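# Stand the cat litter pouch upright with clip attached

## Task

Set the cat litter pouch upright near the centre of the table, one of its wide faces turned toward the arms and kept apart from both the pan and the scoop. Attach the clip to the pouch so that it grips it firmly. The pan must still be upright at the end. Finish by calling finished_scene yourself.

## Robot and tools

Robot: two 6-joint arms, left_arm and right_arm, each with a parallel two-finger gripper. Calibrated base positions: left_arm at (-0.024, +0.244, 0) m, quat_wxyz (1, 0, 0, 0); right_arm at (+0.041, -0.340, 0) m, quat_wxyz (1, 0, 0, 0.012).

Frame: every pose, target and reading uses the scene frame. Its origin is at table-top height, halfway between the nominal bases. +x points out over the table, +z points up, and +y points toward left_arm. Left and right in the images do not match the arm names. On each gripper, the fingers extend along its local +z and separate along its local y. end_effector_position is the spot between the finger pads, roughly 1 cm short of the tips. Reported poses can be off by a few centimetres, more so at long reach.

Row format: 16 numbers. The first 8 are for left_arm: x, y, z (metres, absolute position), qw, qx, qy, qz (absolute orientation, w first), opening. The next 8 are the same fields for right_arm. Both arms are always included, even if only one moves. Opening runs from -1 (shut) to +1 (fully open, 0.094 m). It is an absolute command, so sending 0 closes the gripper halfway. To leave a gripper unchanged, repeat its current command, which is shown in Tool commands.

execute_actions(actions, cameras): actions is a list of actions. Each action has up to 15 rows, and each row lasts one 1/30 s control step. A short action keeps its last row for the remaining steps. An action is rejected if any target lies more than 0.6 m from that gripper's current position along any of the gripper's own axes. The first action is checked against the last reported state. A malformed action rejects the whole call. An empty list just reports state and images. cameras: a list of names, ["all"], or []. If omitted, you get all cameras for an empty list and none otherwise. An unknown name invalidates the call.

move(target, speed, blend, opening_speed, blocking, cameras): moves each gripper in a straight line from its Hand target to the row's pose. target is one row, or a list of up to 15 rows that share a 10 s cap. There is no 0.6 m check. speed is in m/s, from 0.002 to 2.9 (default 0.25); rotation is capped at twice that in rad/s. Give one number, or one per target. blend is a corner-rounding distance in m for lists (default 0). opening_speed is how fast the commanded opening changes, in units per second on the -1..1 scale, minimum 0.2. Use values near 0.2 when closing on the pouch or clip, because soft items crush. With blocking=false, the call returns after about 0.5 s while the motion continues, and a new move takes over from the current point. Paths take at least 0.5 s, stop after 10 s, and ignore obstacles and the other arm. Fast moves lag, stray and hit harder. A target set deeper past a contact pushes harder. Do not route a path close to the arm's own base, because that can flip its shoulder posture. Openings in the first row are applied at the start. Openings in later rows are applied once everything has stopped at that row. The result adds a move: line giving the outcome (done, off_target, moving, held, fault) and any limits (paced = the command was clipped; held = steps were withheld). done means the arm is at rest within 10 mm and 2 degrees of its target.

wait(seconds 0–10, cameras): lets time pass while the arms hold their commands. A running move keeps going. stop(cameras): brakes the current move, which needs some distance to stop. zoom_image(camera "cam_high" or "cam_low", region [x0, y0, x1, y1]): pixel box from the top-left corner, at most 504×504, taken from the latest 896×504 full image. read_manual(section "licences"): URDF licence texts only. finished_scene(scene): ends the scene; pass the current scene number. This is final.

Readings: each arm reports end_effector_position and end_effector_quat_wxyz, a Hand target (where the arm is actually being driven, often short of your command), Tool commands, and grip_measured (finger opening on the command scale). It also reports Joint positions, where the last value is the finger gap in metres, and Joint velocities, which may say "within noise". Joint torques are listed in joint order and include gravity, friction, an offset and noise. Positive torque points toward a larger joint value, and joints 1–3 wrap around at ±28 N m. Motor temperatures appear only when they change by 5 °C or more.

Controller behaviour: on each step, orientation commands are limited to 40° from the measured orientation, and position is favoured over orientation. Friction can leave an arm resting a centimetre or more from its target in free air, which does not indicate contact. Very small moves may not start. To keep an orientation, repeat the same quaternion rather than copying the drifting measured value. To park an arm, keep resending the full pose it had when it stopped; sending its measured pose relaxes a press.

Gripping: empty grippers read up to 2.7 mm too wide. During a hard squeeze the reading can be about 0.064 below the part's width. Full force (about 50–64 N per pad) builds about 0.05 below the first-touch reading, or 0.11 for small or round items and much more for soft ones. The reading simply follows your command, so it does not reveal contact. To release, command an opening well above grip_measured.

Avoid: objects leaving the table, which fails the task; dropping things or releasing them while they move; slams and hard pushes; any collision or squeeze between the two arms, including closing one gripper on the other's fingers. The clearance check does not protect the grippers from each other. Avoid long holds with heavy loads or outstretched arms. Motors above 75 °C show MOTOR HOT; at 90 °C the arm folds and stays idle; at 100 °C it collapses. Loose objects may get brief random nudges. The simulation keeps running while you think, and any active move continues during that time.

Each tool is called in YAML: its name, and indented under it one key for each argument.

## Session

execute_actions:
  actions: []

Scene clock: 0.00 s.
left_arm: end_effector_position=(+0.3860, +0.2951, +0.1255) grip_measured=+1.000 end_effector_quat_wxyz=(+0.466, -0.356, +0.808, -0.062) | right_arm: end_effector_position=(+0.1356, -0.1588, +0.1164) grip_measured=+1.000 end_effector_quat_wxyz=(+0.373, -0.231, +0.889, +0.133)
Joint positions: left_arm=[0.032 1.442 0.727 0.108 -0.208 -0.69 0.094] | right_arm=[1.654 0.743 0.521 -0.887 0.697 1 0.094]
Joint velocities: within noise
Joint torques (N m): no reading
Motor temperatures (°C): left_arm=[30 33 35 31 29 30 28] | right_arm=[27 36 33 30 26 27 28]
Heat: left arm: 35 °C; right arm: 36 °C.
Hand target: left_arm +0.3871, +0.2959, +0.1305; +0.471, -0.356, +0.805, -0.061 | right_arm +0.1377, -0.1597, +0.1200; +0.380, -0.228, +0.887, +0.132
Tool commands: left_gripper/opening=+1.0 right_gripper/opening=+1.0

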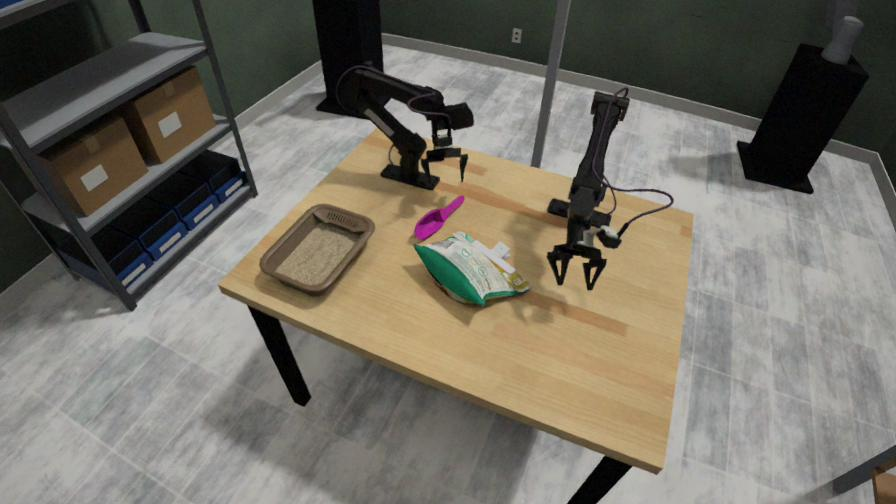

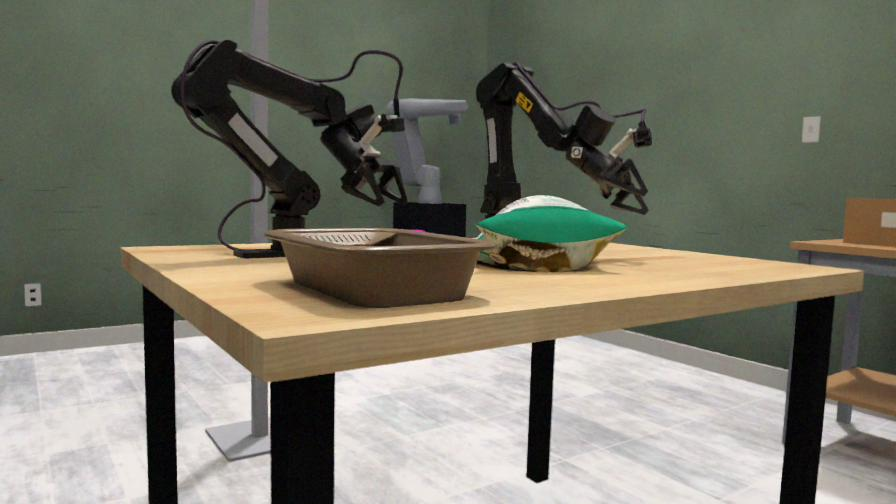

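zoom_image:
  camera: "cam_high"
  region: [380, 180, 560, 320]

zoom_image:
  camera: "cam_low"
  region: [400, 160, 700, 300]

zoom_image:
  camera: "cam_high"
  region: [440, 210, 540, 310]

Scaled by 2.800.

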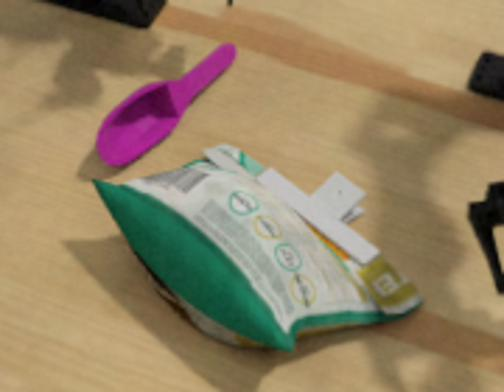

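Scaled by 1.680.

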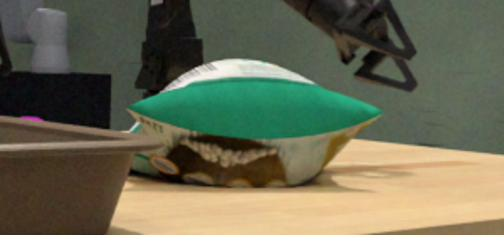

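Scaled by 5.040.

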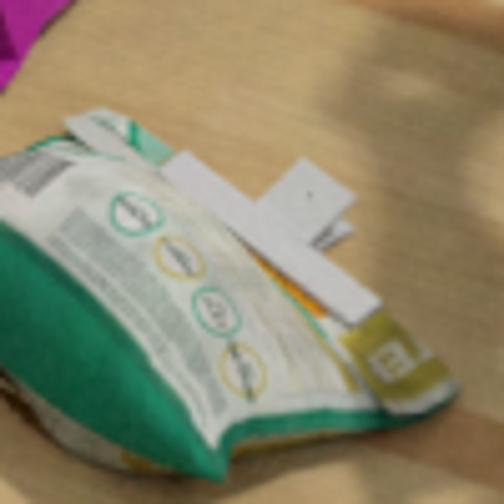

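move:
  target: [0.32,0.36,0.18,0.7071,0.7071,0,0,1,0.16,-0.25,0.18,0.7071,-0.7071,0,0,1]
  cameras: ["all"]

Scene clock: 4.80 s.
left_arm: end_effector_position=(+0.3589, +0.3174, +0.1483) grip_measured=+1.000 end_effector_quat_wxyz=(+0.722, +0.093, +0.684, -0.050) | right_arm: end_effector_position=(+0.1412, -0.1856, +0.1456) grip_measured=+1.000 end_effector_quat_wxyz=(+0.571, -0.453, +0.673, +0.125)
Joint positions: left_arm=[0.479 1.819 0.333 1.548 0.683 0.027 0.094] | right_arm=[1.997 0.091 0.293 -0.964 1.094 0.327 0.094]
Joint torques (N m): left_arm=[0.53 -4.25 5.44 1.94 0.06 0.01] | right_arm=[-0.39 3.36 6.2 1.21 0.43 0.01]
Heat: left arm: 36 °C; right arm: 36 °C.
Hand target: left_arm +0.3619, +0.3201, +0.1496; +0.725, +0.097, +0.680, -0.047 | right_arm +0.1417, -0.1858, +0.1459; +0.571, -0.450, +0.675, +0.125
Off the commanded pose: left_arm 0.066 m, 110 deg | right_arm 0.075 m, 87 deg.
joint sent to its limit (left arm) — joint 4 (wrist pitch), upper limit.
move: held (right_arm; a check stopped the path), off_target (left_arm; braked when a check withheld steps of right_arm); limits=held
pose unreachable (right arm): on one or more control steps of this call, first in action 0 (counted from 0), this arm could not follow its commanded pose, so it was not sent that pose on those steps. It may still have moved: this result reports where it is.
cause: moving toward the commanded pose would bring two parts of the arm too close to each other (its upper arm (the part past joint 2) and its gripper housing, with joints 3 (elbow) to 6 (wrist roll) between them).

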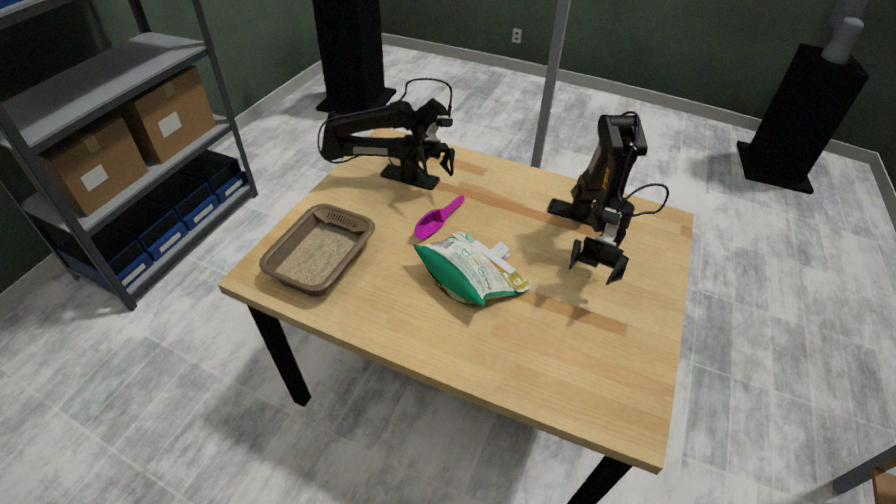

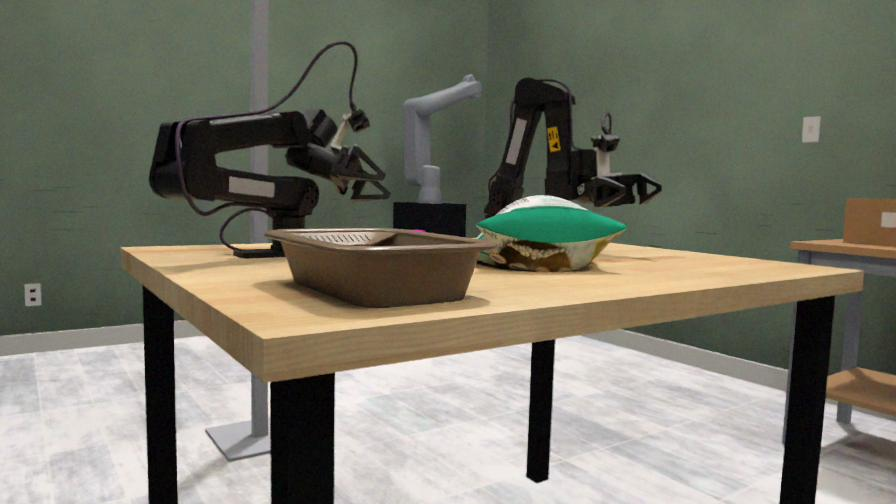

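move:
  target:
    - [0.45,0.35,0.15,0,0,1,0,-1,0.3,-0.32,0.2,0,0,1,0,-1]
    - [0.5,0.3,0.04,0,0,1,0,-1,0.5,-0.25,0.04,0,0,1,0,-1]
  cameras: ["all"]

Scene clock: 11.63 s.
left_arm: end_effector_position=(+0.4947, +0.2991, +0.0420) grip_measured=-0.994 end_effector_quat_wxyz=(+0.030, +0.002, +1.000, +0.002) | right_arm: end_effector_position=(+0.4963, -0.2522, +0.0402) grip_measured=-0.991 end_effector_quat_wxyz=(-0.002, +0.000, +1.000, +0.004)
Joint positions: left_arm=[0.105 2.774 2.841 -1.578 0.004 0.11 0] | right_arm=[0.161 2.389 2.107 -1.292 -0.008 0.185 0]
Joint torques (N m): left_arm=[-0.09 -12.6 8.24 0.56 -0.06 -0.04] | right_arm=[0.61 -11.67 8.16 0.09 0.11 0.08]
Heat: left arm: 37 °C; right arm: 36 °C.
Hand target: left_arm +0.4992, +0.2999, +0.0398; +0.037, +0.000, +0.999, +0.004 | right_arm +0.4999, -0.2500, +0.0400; +0.000, +0.000, +1.000, +0.000
Off the commanded pose: left_arm 0.006 m, 3 deg | right_arm 0.004 m, 1 deg.
elbow stopped short (left arm): the move would have taken joint 3 (elbow) straighter than the controller allows.
move: off_target (left_arm)

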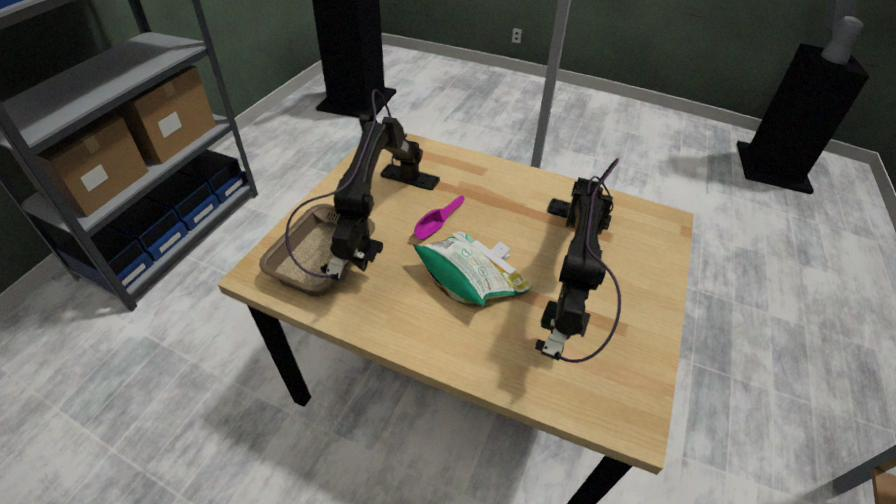

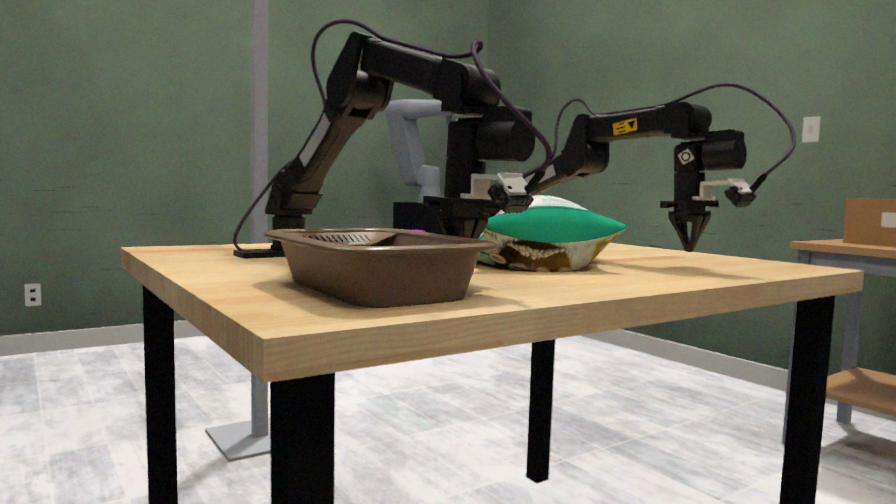

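zoom_image:
  camera: "cam_high"
  region: [300, 200, 420, 300]

zoom_image:
  camera: "cam_high"
  region: [510, 280, 610, 380]

zoom_image:
  camera: "cam_low"
  region: [450, 150, 750, 300]

Scaled by 4.200.

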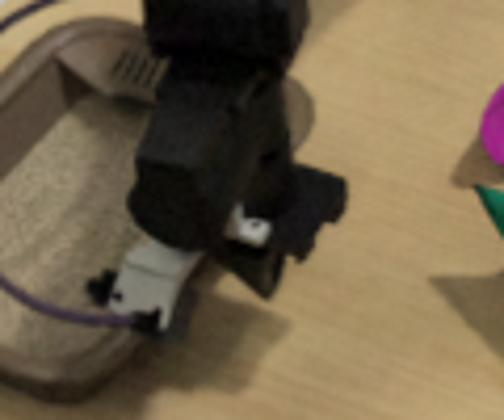

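Scaled by 5.040.

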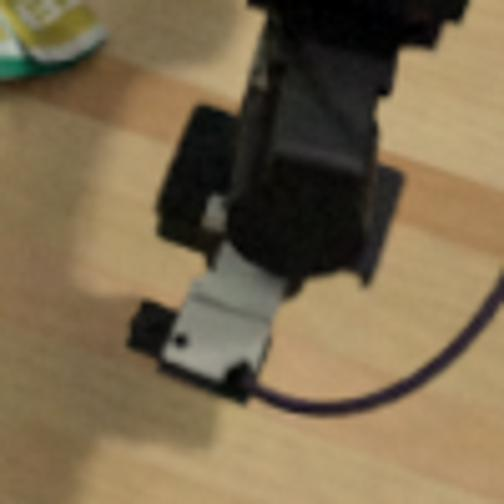

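Scaled by 1.680.

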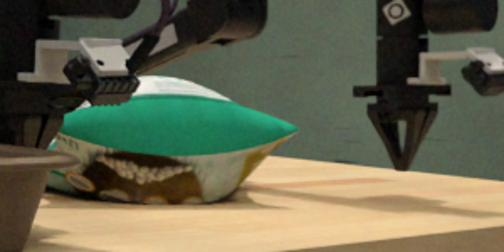

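move:
  target:
    - [0.45,0.3,0.12,0.4617,0,0.887,0,-1,0.42,-0.25,0.15,0.4617,0,0.887,0,-1]
    - [0.38,0.3,0.06,0.4617,0,0.887,0,-1,0.3,-0.25,0.06,0.4617,0,0.887,0,-1]
  cameras: ["all"]

zoom_image:
  camera: "cam_high"
  region: [360, 170, 600, 320]

zoom_image:
  camera: "cam_low"
  region: [450, 120, 750, 300]

Scene clock: 15.70 s.
left_arm: end_effector_position=(+0.3795, +0.2994, +0.0508) grip_measured=-0.994 end_effector_quat_wxyz=(+0.449, -0.003, +0.894, -0.001) | right_arm: end_effector_position=(+0.3015, -0.2482, +0.0597) grip_measured=-0.991 end_effector_quat_wxyz=(+0.456, -0.004, +0.890, +0.002)
Joint positions: left_arm=[0.204 1.632 0.584 0.398 0.161 0.117 0] | right_arm=[0.631 1.009 0.222 0.054 0.512 0.415 0]
Joint torques (N m): left_arm=[0.47 -7.75 5.39 1.96 0.19 0.05] | right_arm=[0.57 -2.37 5.33 1.49 0.35 0.06]
Heat: left arm: 37 °C; right arm: 38 °C.
Hand target: left_arm +0.3801, +0.3000, +0.0599; +0.462, +0.000, +0.887, +0.000 | right_arm +0.3001, -0.2499, +0.0600; +0.462, +0.000, +0.887, +0.000
Off the commanded pose: left_arm 0.009 m, 2 deg | right_arm 0.002 m, 1 deg.
move: done

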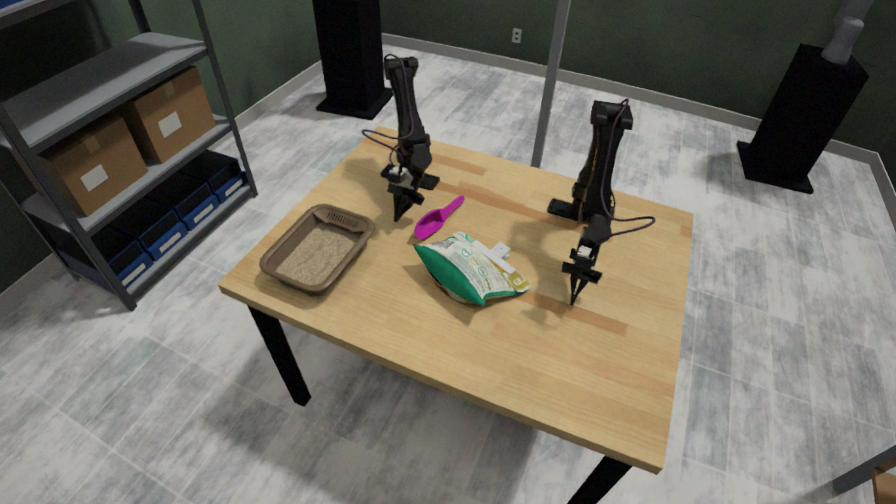

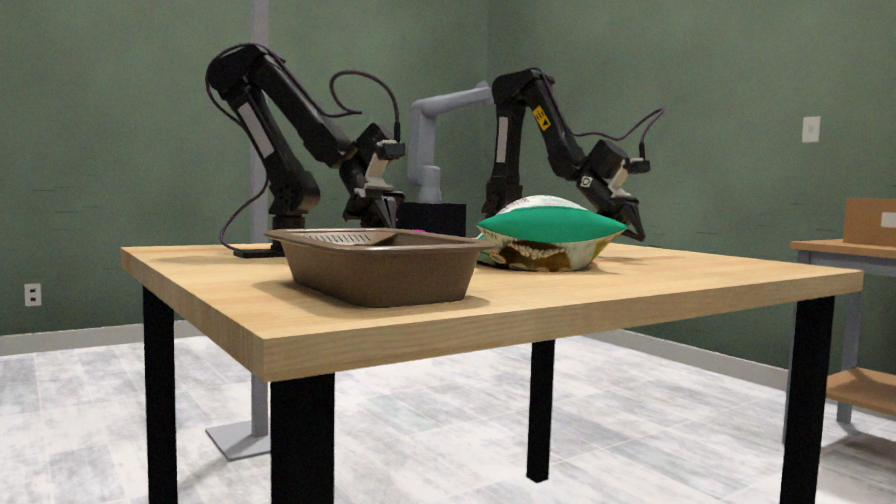

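Scaled by 2.100.

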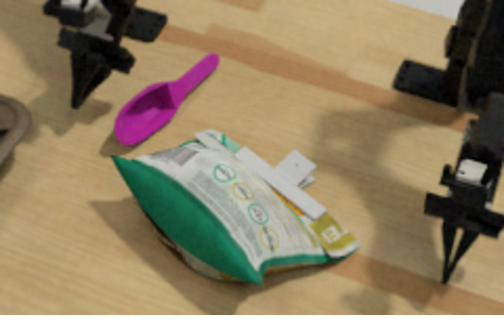

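Scaled by 1.680.

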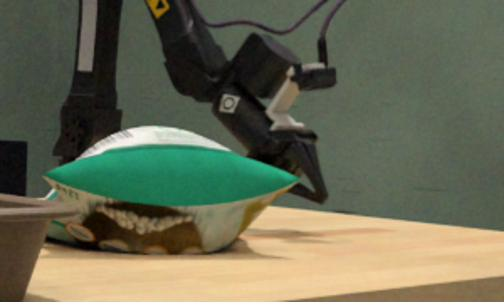

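zoom_image:
  camera: "cam_low"
  region: [560, 180, 680, 290]

zoom_image:
  camera: "cam_high"
  region: [445, 225, 545, 315]

Scaled by 4.200.

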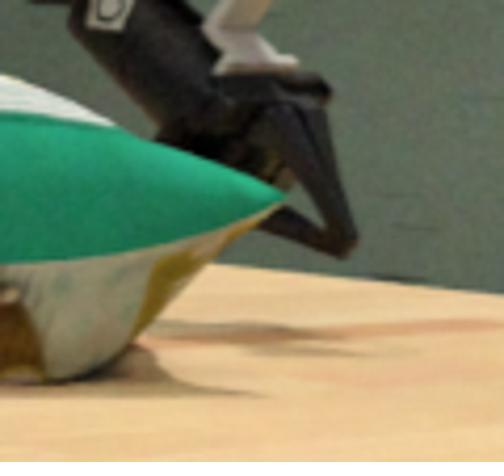

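Scaled by 5.040.

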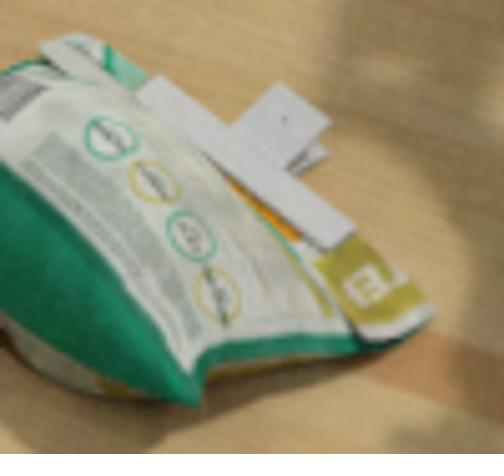

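move:
  target:
    - [0.34,0.27,0.14,0.4617,0,0.887,0,0.1,0.25,-0.22,0.16,0.4617,0,0.887,0,0.1]
    - [0.30,0.207,0.09,0.5625,0.7330,0.3036,0.2330,0.1,0.205,-0.085,0.10,0.4987,-0.6498,0.4551,-0.3492,0.1]
  cameras: ["all"]

zoom_image:
  camera: "cam_high"
  region: [360, 120, 660, 320]

Scene clock: 23.17 s.
left_arm: end_effector_position=(+0.2989, +0.2066, +0.0898) grip_measured=+0.099 end_effector_quat_wxyz=(+0.563, +0.726, +0.307, +0.247) | right_arm: end_effector_position=(+0.2069, -0.0827, +0.1056) grip_measured=+0.098 end_effector_quat_wxyz=(-0.500, +0.646, -0.458, +0.350)
Joint positions: left_arm=[0.386 1.562 0.318 0.699 1.081 2.076 0.052] | right_arm=[1.524 1.387 0.319 0.436 1.126 -0.981 0.052]
Joint torques (N m): left_arm=[0.32 -3.48 6.45 1.29 0.44 0.03] | right_arm=[0.35 -3.07 3.96 1.38 0.29 -0.03]
Heat: left arm: 37 °C; right arm: 37 °C.
Hand target: left_arm +0.3000, +0.2068, +0.0900; +0.567, +0.726, +0.309, +0.237 | right_arm +0.2051, -0.0851, +0.1001; -0.498, +0.650, -0.455, +0.349
Off the commanded pose: left_arm 0.001 m, 2 deg | right_arm 0.006 m, 1 deg.
joint sent to its limit (left arm) — joint 6 (wrist roll), upper limit. The joint targets still meet the commanded pose.
move: done

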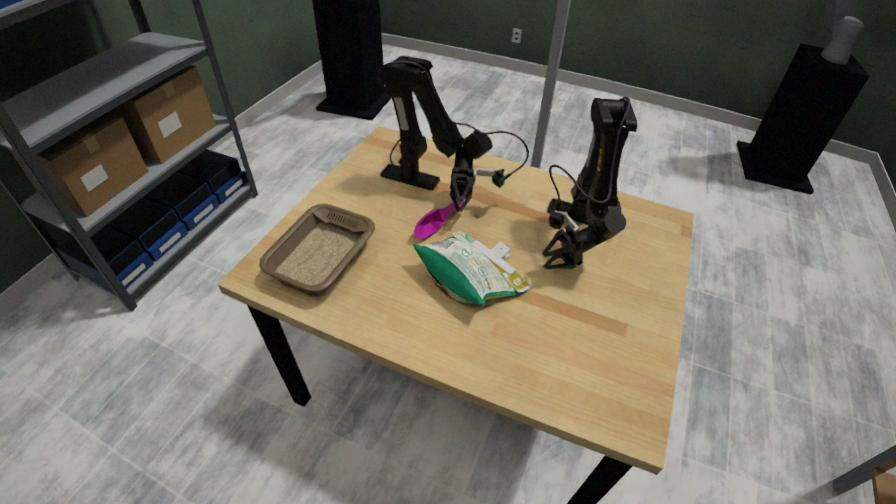

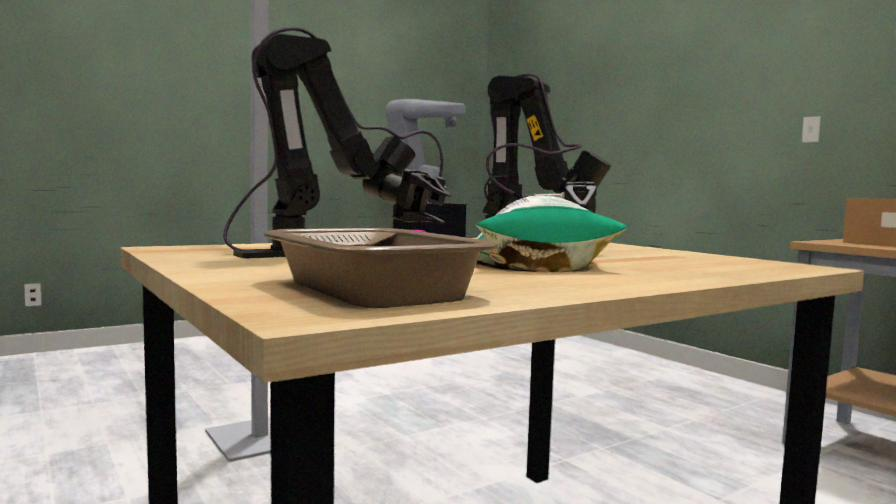

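Scaled by 1.680.

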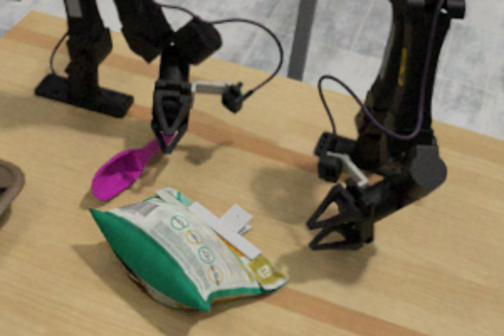

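move:
  target: [0.315,0.19,0.035,0.5625,0.7330,0.3036,0.2330,-0.1,0.215,-0.085,0.045,0.4987,-0.6498,0.4551,-0.3492,-0.1]
  cameras: ["all"]
  speed: 0.1

zoom_image:
  camera: "cam_high"
  region: [430, 190, 580, 310]

zoom_image:
  camera: "cam_low"
  region: [400, 140, 680, 290]

Scene clock: 25.13 s.
left_arm: end_effector_position=(+0.3131, +0.1910, +0.0379) grip_measured=-0.098 end_effector_quat_wxyz=(+0.560, +0.734, +0.298, +0.241) | right_arm: end_effector_position=(+0.2137, -0.0808, +0.0501) grip_measured=-0.099 end_effector_quat_wxyz=(-0.504, +0.647, -0.454, +0.348)
Joint positions: left_arm=[0.303 1.935 0.323 1.099 1.022 2.039 0.042] | right_arm=[1.487 1.785 0.231 0.984 1.09 -1.047 0.042]
Joint torques (N m): left_arm=[-0.35 -4.26 3.82 1.66 0.27 -0.13] | right_arm=[-0.85 -3.89 1.98 1.42 0.21 0.05]
Heat: left arm: 37 °C; right arm: 37 °C.
Hand target: left_arm +0.3149, +0.1900, +0.0351; +0.562, +0.733, +0.303, +0.233 | right_arm +0.2149, -0.0850, +0.0451; -0.498, +0.650, -0.455, +0.349
Off the commanded pose: left_arm 0.004 m, 1 deg | right_arm 0.007 m, 1 deg.
move: done

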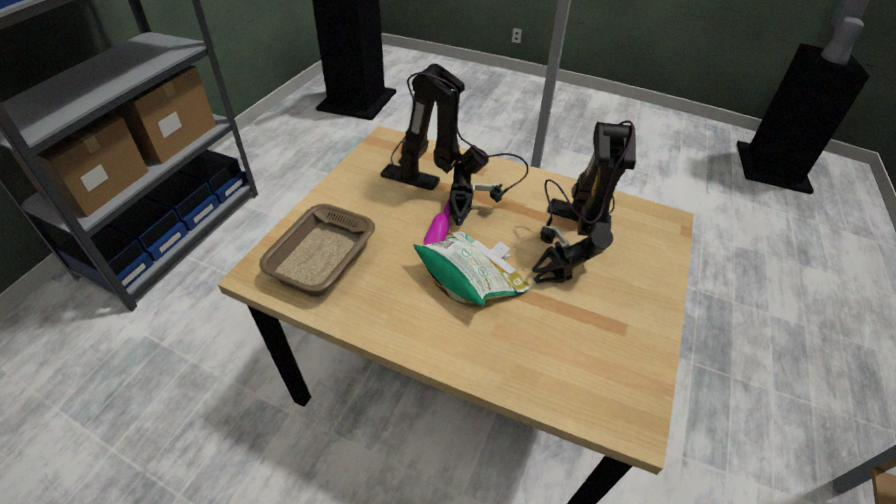

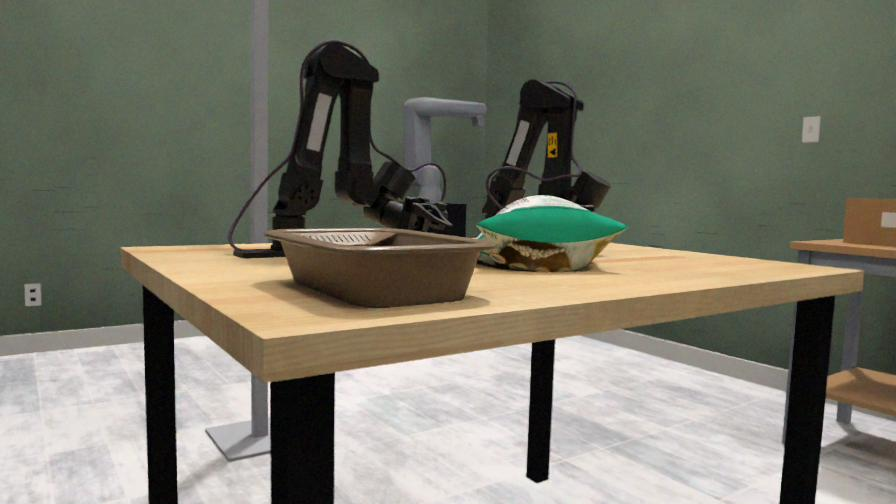

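Scaled by 3.360.

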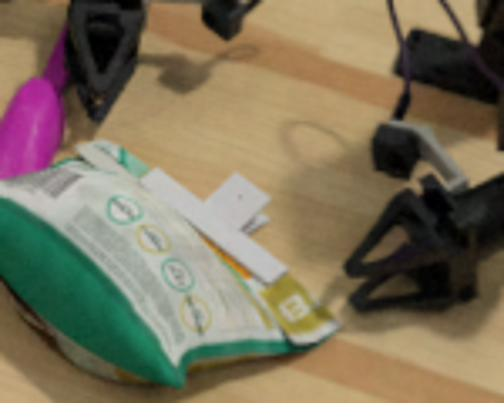

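Scaled by 1.800.

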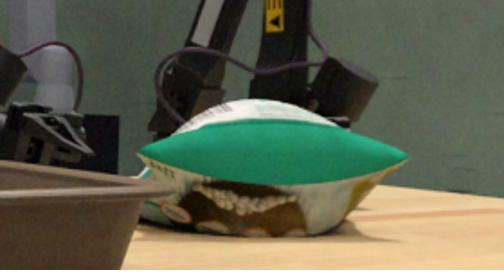

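move:
  target: [0.348,0.158,0.030,0.5625,0.7330,0.3036,0.2330,-0.1,0.2149,-0.085,0.0451,0.4987,-0.6498,0.4551,-0.3492,-0.1]
  cameras: ["all"]
  speed: 0.08

zoom_image:
  camera: "cam_high"
  region: [430, 190, 580, 310]

zoom_image:
  camera: "cam_low"
  region: [400, 140, 680, 290]

Scene clock: 26.67 s.
left_arm: end_effector_position=(+0.3468, +0.1587, +0.0364) grip_measured=-0.099 end_effector_quat_wxyz=(+0.564, +0.733, +0.292, +0.243) | right_arm: end_effector_position=(+0.2137, -0.0807, +0.0502) grip_measured=-0.099 end_effector_quat_wxyz=(-0.504, +0.647, -0.454, +0.348)
Joint positions: left_arm=[0.142 2.031 0.416 1.215 0.887 1.915 0.042] | right_arm=[1.487 1.785 0.231 0.984 1.09 -1.048 0.042]
Joint torques (N m): left_arm=[-0.36 -5.22 3.82 1.68 0.11 -0.15] | right_arm=[-0.75 -3.9 1.84 1.48 0.19 0.05]
Heat: left arm: 37 °C; right arm: 37 °C.
Hand target: left_arm +0.3478, +0.1580, +0.0301; +0.562, +0.733, +0.303, +0.233 | right_arm +0.2148, -0.0851, +0.0452; -0.498, +0.650, -0.455, +0.349
Off the commanded pose: left_arm 0.007 m, 2 deg | right_arm 0.007 m, 1 deg.
move: done

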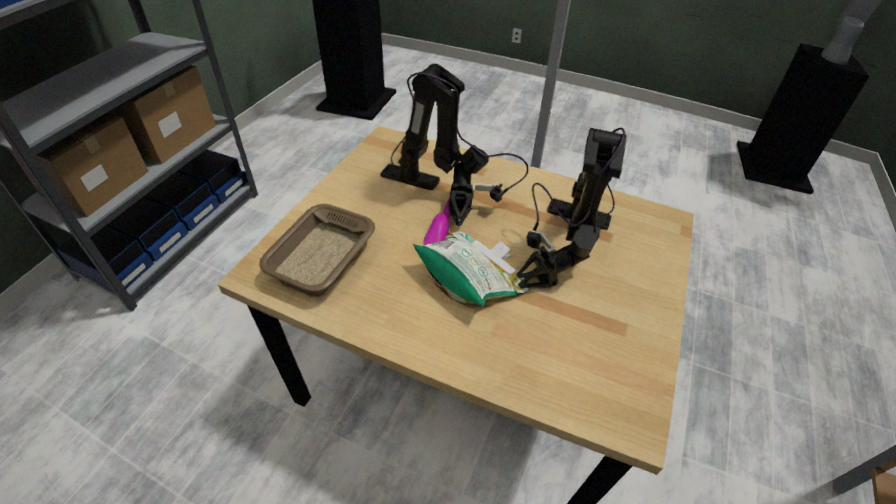

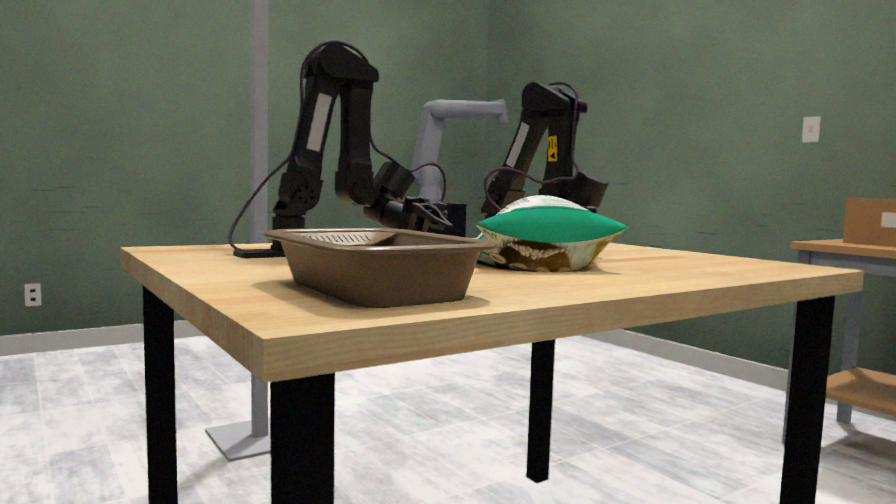

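Scaled by 3.360.

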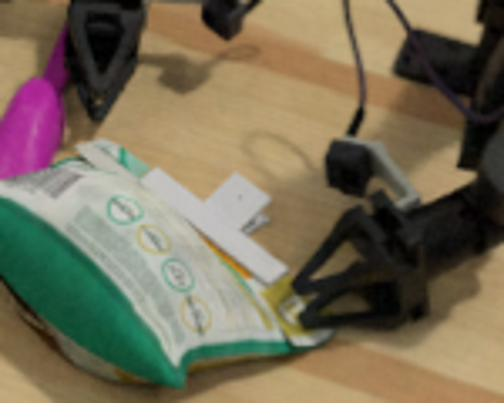

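Scaled by 1.800.

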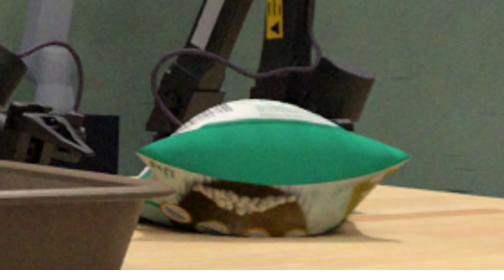

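move:
  target:
    - [0.346,0.158,0.05,0.5625,0.7330,0.3036,0.2330,-0.1,0.2149,-0.085,0.0551,0.4987,-0.6498,0.4551,-0.3492,-0.1]
    - [0.312,0.194,0.045,0.5625,0.7330,0.3036,0.2330,-0.1,0.2149,-0.085,0.0551,0.4987,-0.6498,0.4551,-0.3492,-0.1]
    - [0.312,0.194,0.02,0.5625,0.7330,0.3036,0.2330,-0.1,0.2149,-0.085,0.0551,0.4987,-0.6498,0.4551,-0.3492,-0.1]
  cameras: ["all"]
  speed: 0.06

zoom_image:
  camera: "cam_high"
  region: [430, 190, 580, 310]

zoom_image:
  camera: "cam_low"
  region: [560, 170, 680, 270]

Scene clock: 29.47 s.
left_arm: end_effector_position=(+0.3160, +0.1937, +0.0333) grip_measured=-0.099 end_effector_quat_wxyz=(+0.569, +0.731, +0.283, +0.250) | right_arm: end_effector_position=(+0.2133, -0.0820, +0.0540) grip_measured=-0.099 end_effector_quat_wxyz=(-0.499, +0.652, -0.451, +0.350)
Joint positions: left_arm=[0.317 2.017 0.338 1.197 1.054 2.041 0.042] | right_arm=[1.487 1.737 0.231 0.924 1.086 -1.05 0.042]
Joint torques (N m): left_arm=[0.13 -3.77 1.99 1.48 0.07 0.04] | right_arm=[-0.75 -5.97 2.47 1.27 0.19 0.04]
Heat: left arm: 37 °C; right arm: 37 °C.
Hand target: left_arm +0.3116, +0.1940, +0.0204; +0.562, +0.733, +0.304, +0.233 | right_arm +0.2149, -0.0850, +0.0550; -0.499, +0.650, -0.455, +0.349
Off the commanded pose: left_arm 0.014 m, 3 deg | right_arm 0.004 m, 1 deg.
move: off_target (left_arm)

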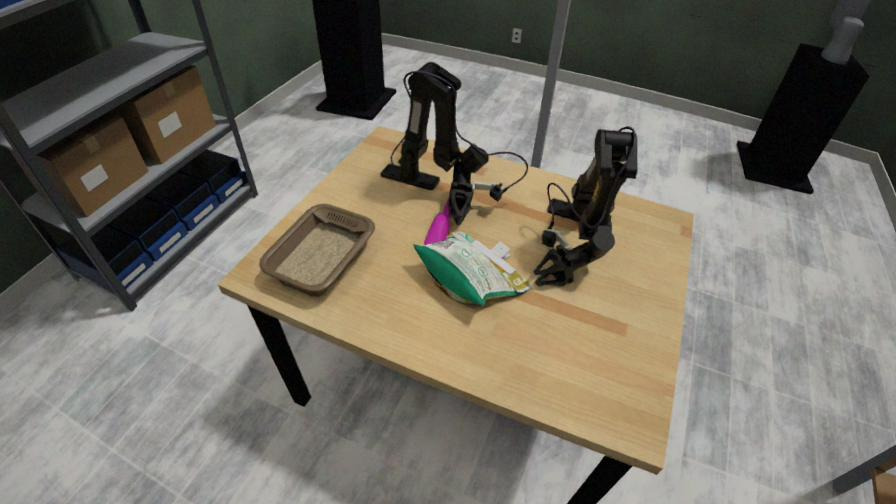

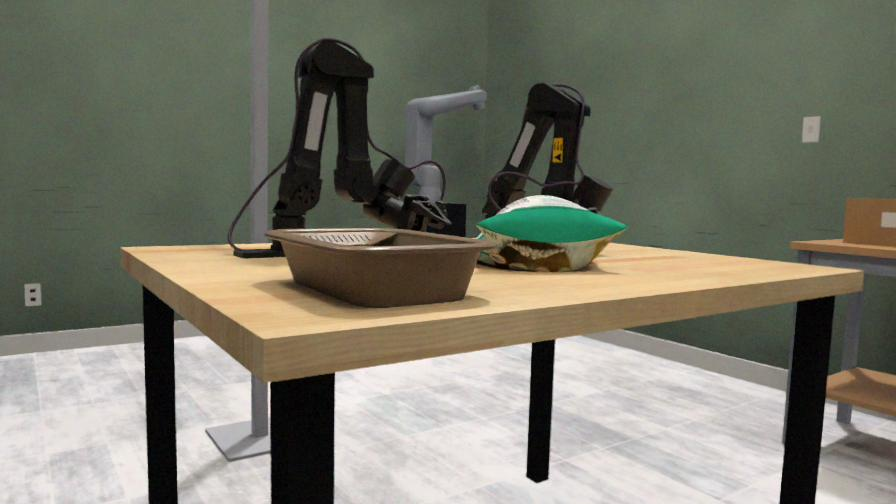

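Scaled by 3.360.

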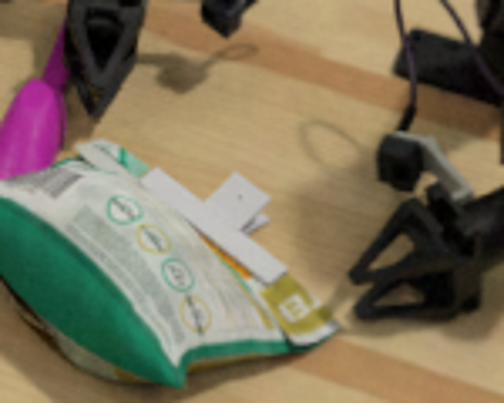

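Scaled by 4.200.

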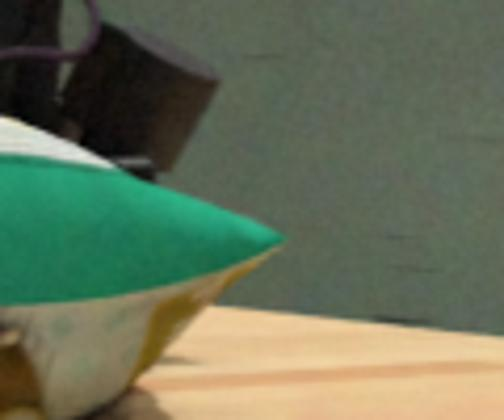

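move:
  target:
    - [0.30,0.20,0.13,0.5625,0.7330,0.3036,0.2330,-0.1,0.2149,-0.13,0.13,0.4987,-0.6498,0.4551,-0.3492,-0.1]
    - [0.22,0.11,0.13,0.2514,-0.4831,0.7439,-0.3872,-0.4,0.25,-0.28,0.2,0.4617,0,0.887,0,-0.1]
    - [0.205,0.088,0.075,0.2514,-0.4831,0.7439,-0.3872,-0.4,0.25,-0.28,0.2,0.4617,0,0.887,0,-0.1]
  cameras: ["all"]
  speed: 0.15

zoom_image:
  camera: "cam_high"
  region: [430, 190, 580, 310]

Scene clock: 42.03 s.
left_arm: end_effector_position=(+0.2315, +0.1195, +0.1286) grip_measured=-0.099 end_effector_quat_wxyz=(+0.663, +0.700, -0.103, +0.247) | right_arm: end_effector_position=(+0.2472, -0.2652, +0.1825) grip_measured=-0.099 end_effector_quat_wxyz=(+0.472, -0.073, +0.878, -0.040)
Joint positions: left_arm=[0.219 1.842 0.282 1.558 1.58 2.076 0.042] | right_arm=[0.88 0.602 0.618 -0.835 0.716 0.444 0.042]
Joint torques (N m): left_arm=[-0.35 -6.24 2.26 1.36 0.04 0.01] | right_arm=[-0.96 0.08 9.43 1.13 0.27 0.07]
Heat: left arm: 36 °C; right arm: 37 °C.
Hand target: left_arm +0.2270, +0.1171, +0.1307; +0.663, +0.698, -0.110, +0.245 | right_arm +0.2473, -0.2678, +0.1941; +0.480, -0.061, +0.875, -0.033
Tool commands: left_gripper/opening=-0.1 right_gripper/opening=-0.1
Off the commanded pose: left_arm 0.068 m, 140 deg | right_arm 0.023 m, 10 deg.
joint read past its limit (left arm) — joint 4 (wrist pitch), upper limit.
joint sent to its limit (left arm) — joint 4 (wrist pitch), upper limit; joint 5 (wrist yaw), upper limit; joint 6 (wrist roll), upper limit.
move: off_target (left_arm, right_arm; path cut at 10 s); path passed 1 of 3 targets; target 2's new opening was not sent; limits=paced

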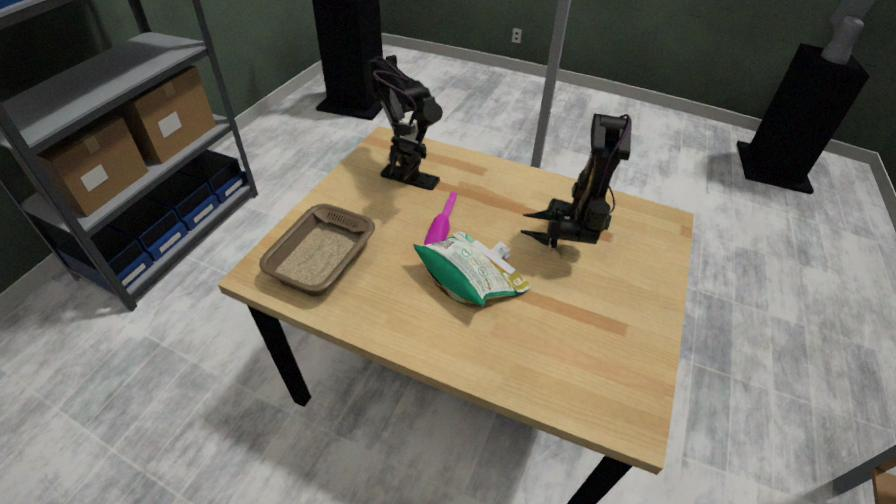

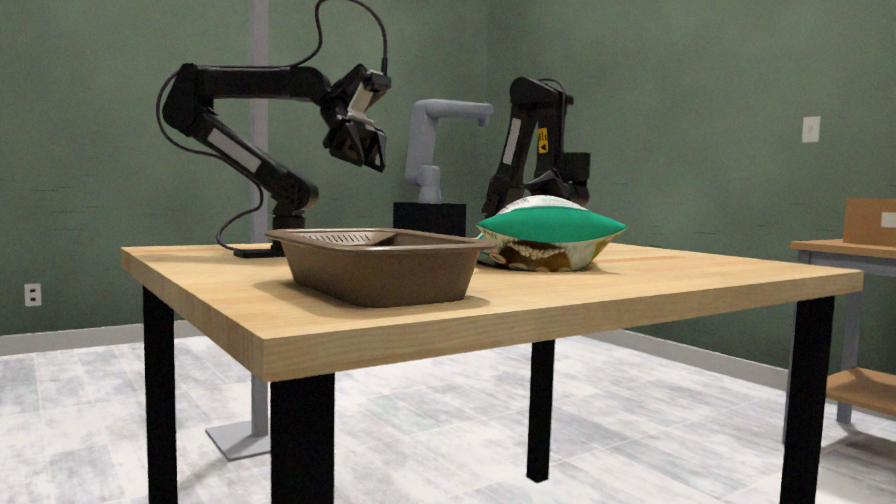

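Scaled by 3.360.

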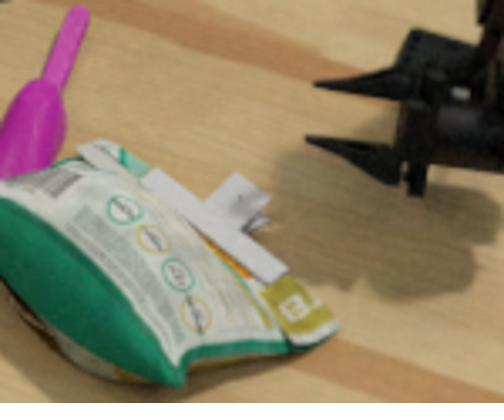

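move:
  target:
    - [0.24,0.12,0.15,0.3872,0.7439,0.4831,0.2514,-0.4,0.25,-0.28,0.2,0.4617,0,0.887,0,-0.1]
    - [0.215,0.084,0.085,0.3872,0.7439,0.4831,0.2514,-0.4,0.25,-0.28,0.2,0.4617,0,0.887,0,-0.1]
  cameras: ["all"]
  speed: [0.3,0.15]

zoom_image:
  camera: "cam_high"
  region: [430, 190, 580, 310]

Scene clock: 45.93 s.
left_arm: end_effector_position=(+0.2162, +0.0839, +0.0879) grip_measured=-0.398 end_effector_quat_wxyz=(+0.387, +0.746, +0.480, +0.253) | right_arm: end_effector_position=(+0.2505, -0.2773, +0.1875) grip_measured=-0.099 end_effector_quat_wxyz=(+0.453, -0.011, +0.892, -0.007)
Joint positions: left_arm=[-0.762 0.901 0.28 -0.017 -0.278 1.378 0.028] | right_arm=[0.729 0.593 0.661 -0.855 0.587 0.48 0.042]
Joint torques (N m): left_arm=[-0.55 -0.54 6.49 1.89 -0.12 -0.17] | right_arm=[-0.99 0.23 9.35 1.23 0.27 0.01]
Heat: left arm: 36 °C; right arm: 37 °C.
Hand target: left_arm +0.2150, +0.0841, +0.0850; +0.387, +0.744, +0.483, +0.251 | right_arm +0.2501, -0.2801, +0.1996; +0.462, +0.000, +0.887, +0.000
Off the commanded pose: left_arm 0.003 m, 0 deg | right_arm 0.013 m, 2 deg.
move: off_target (right_arm)

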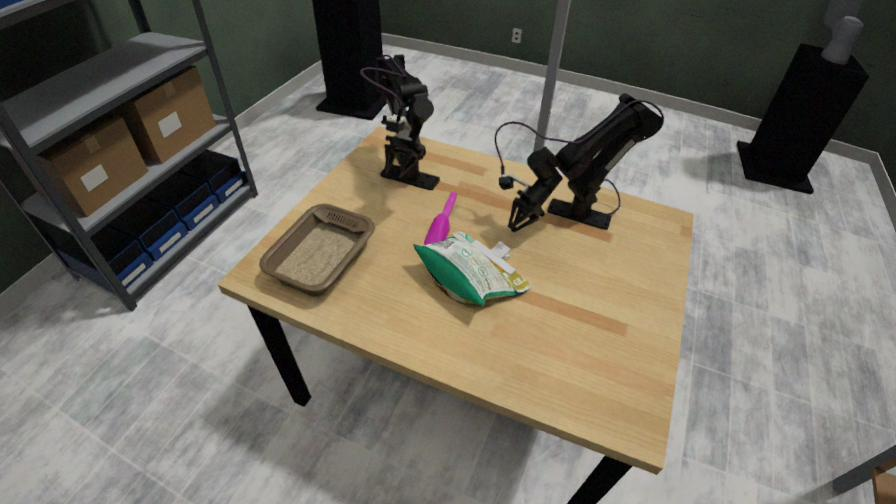

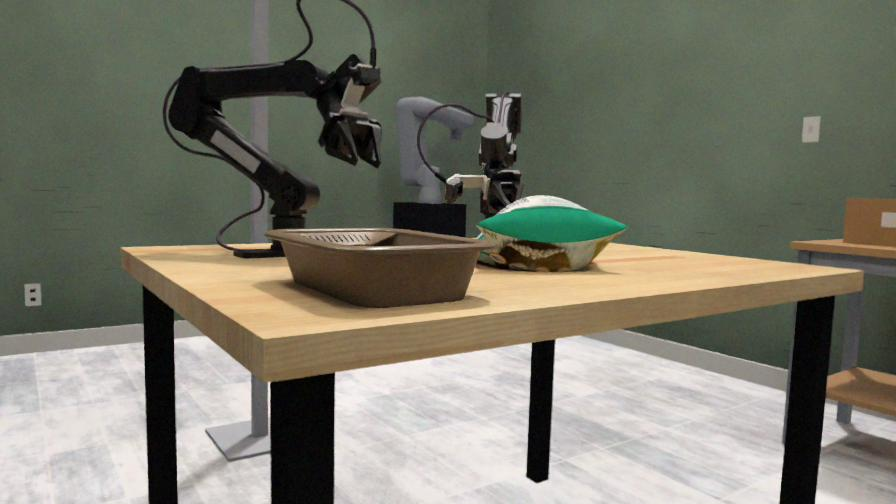

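Scaled by 3.360.

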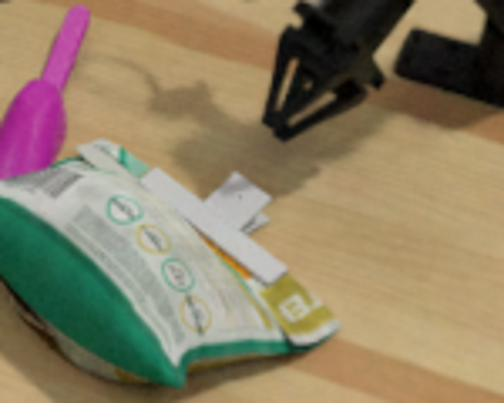

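zoom_image:
  camera: "cam_high"
  region: [480, 220, 530, 270]

Scaled by 10.080.

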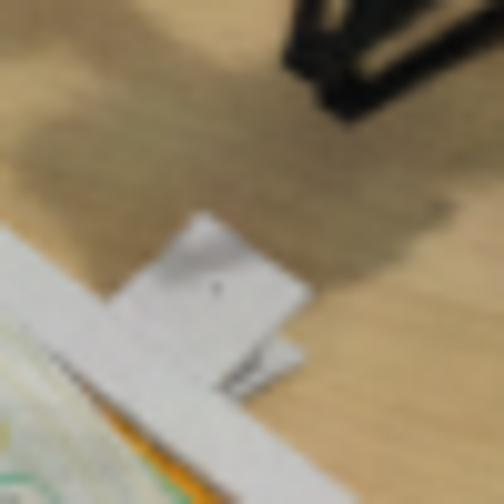

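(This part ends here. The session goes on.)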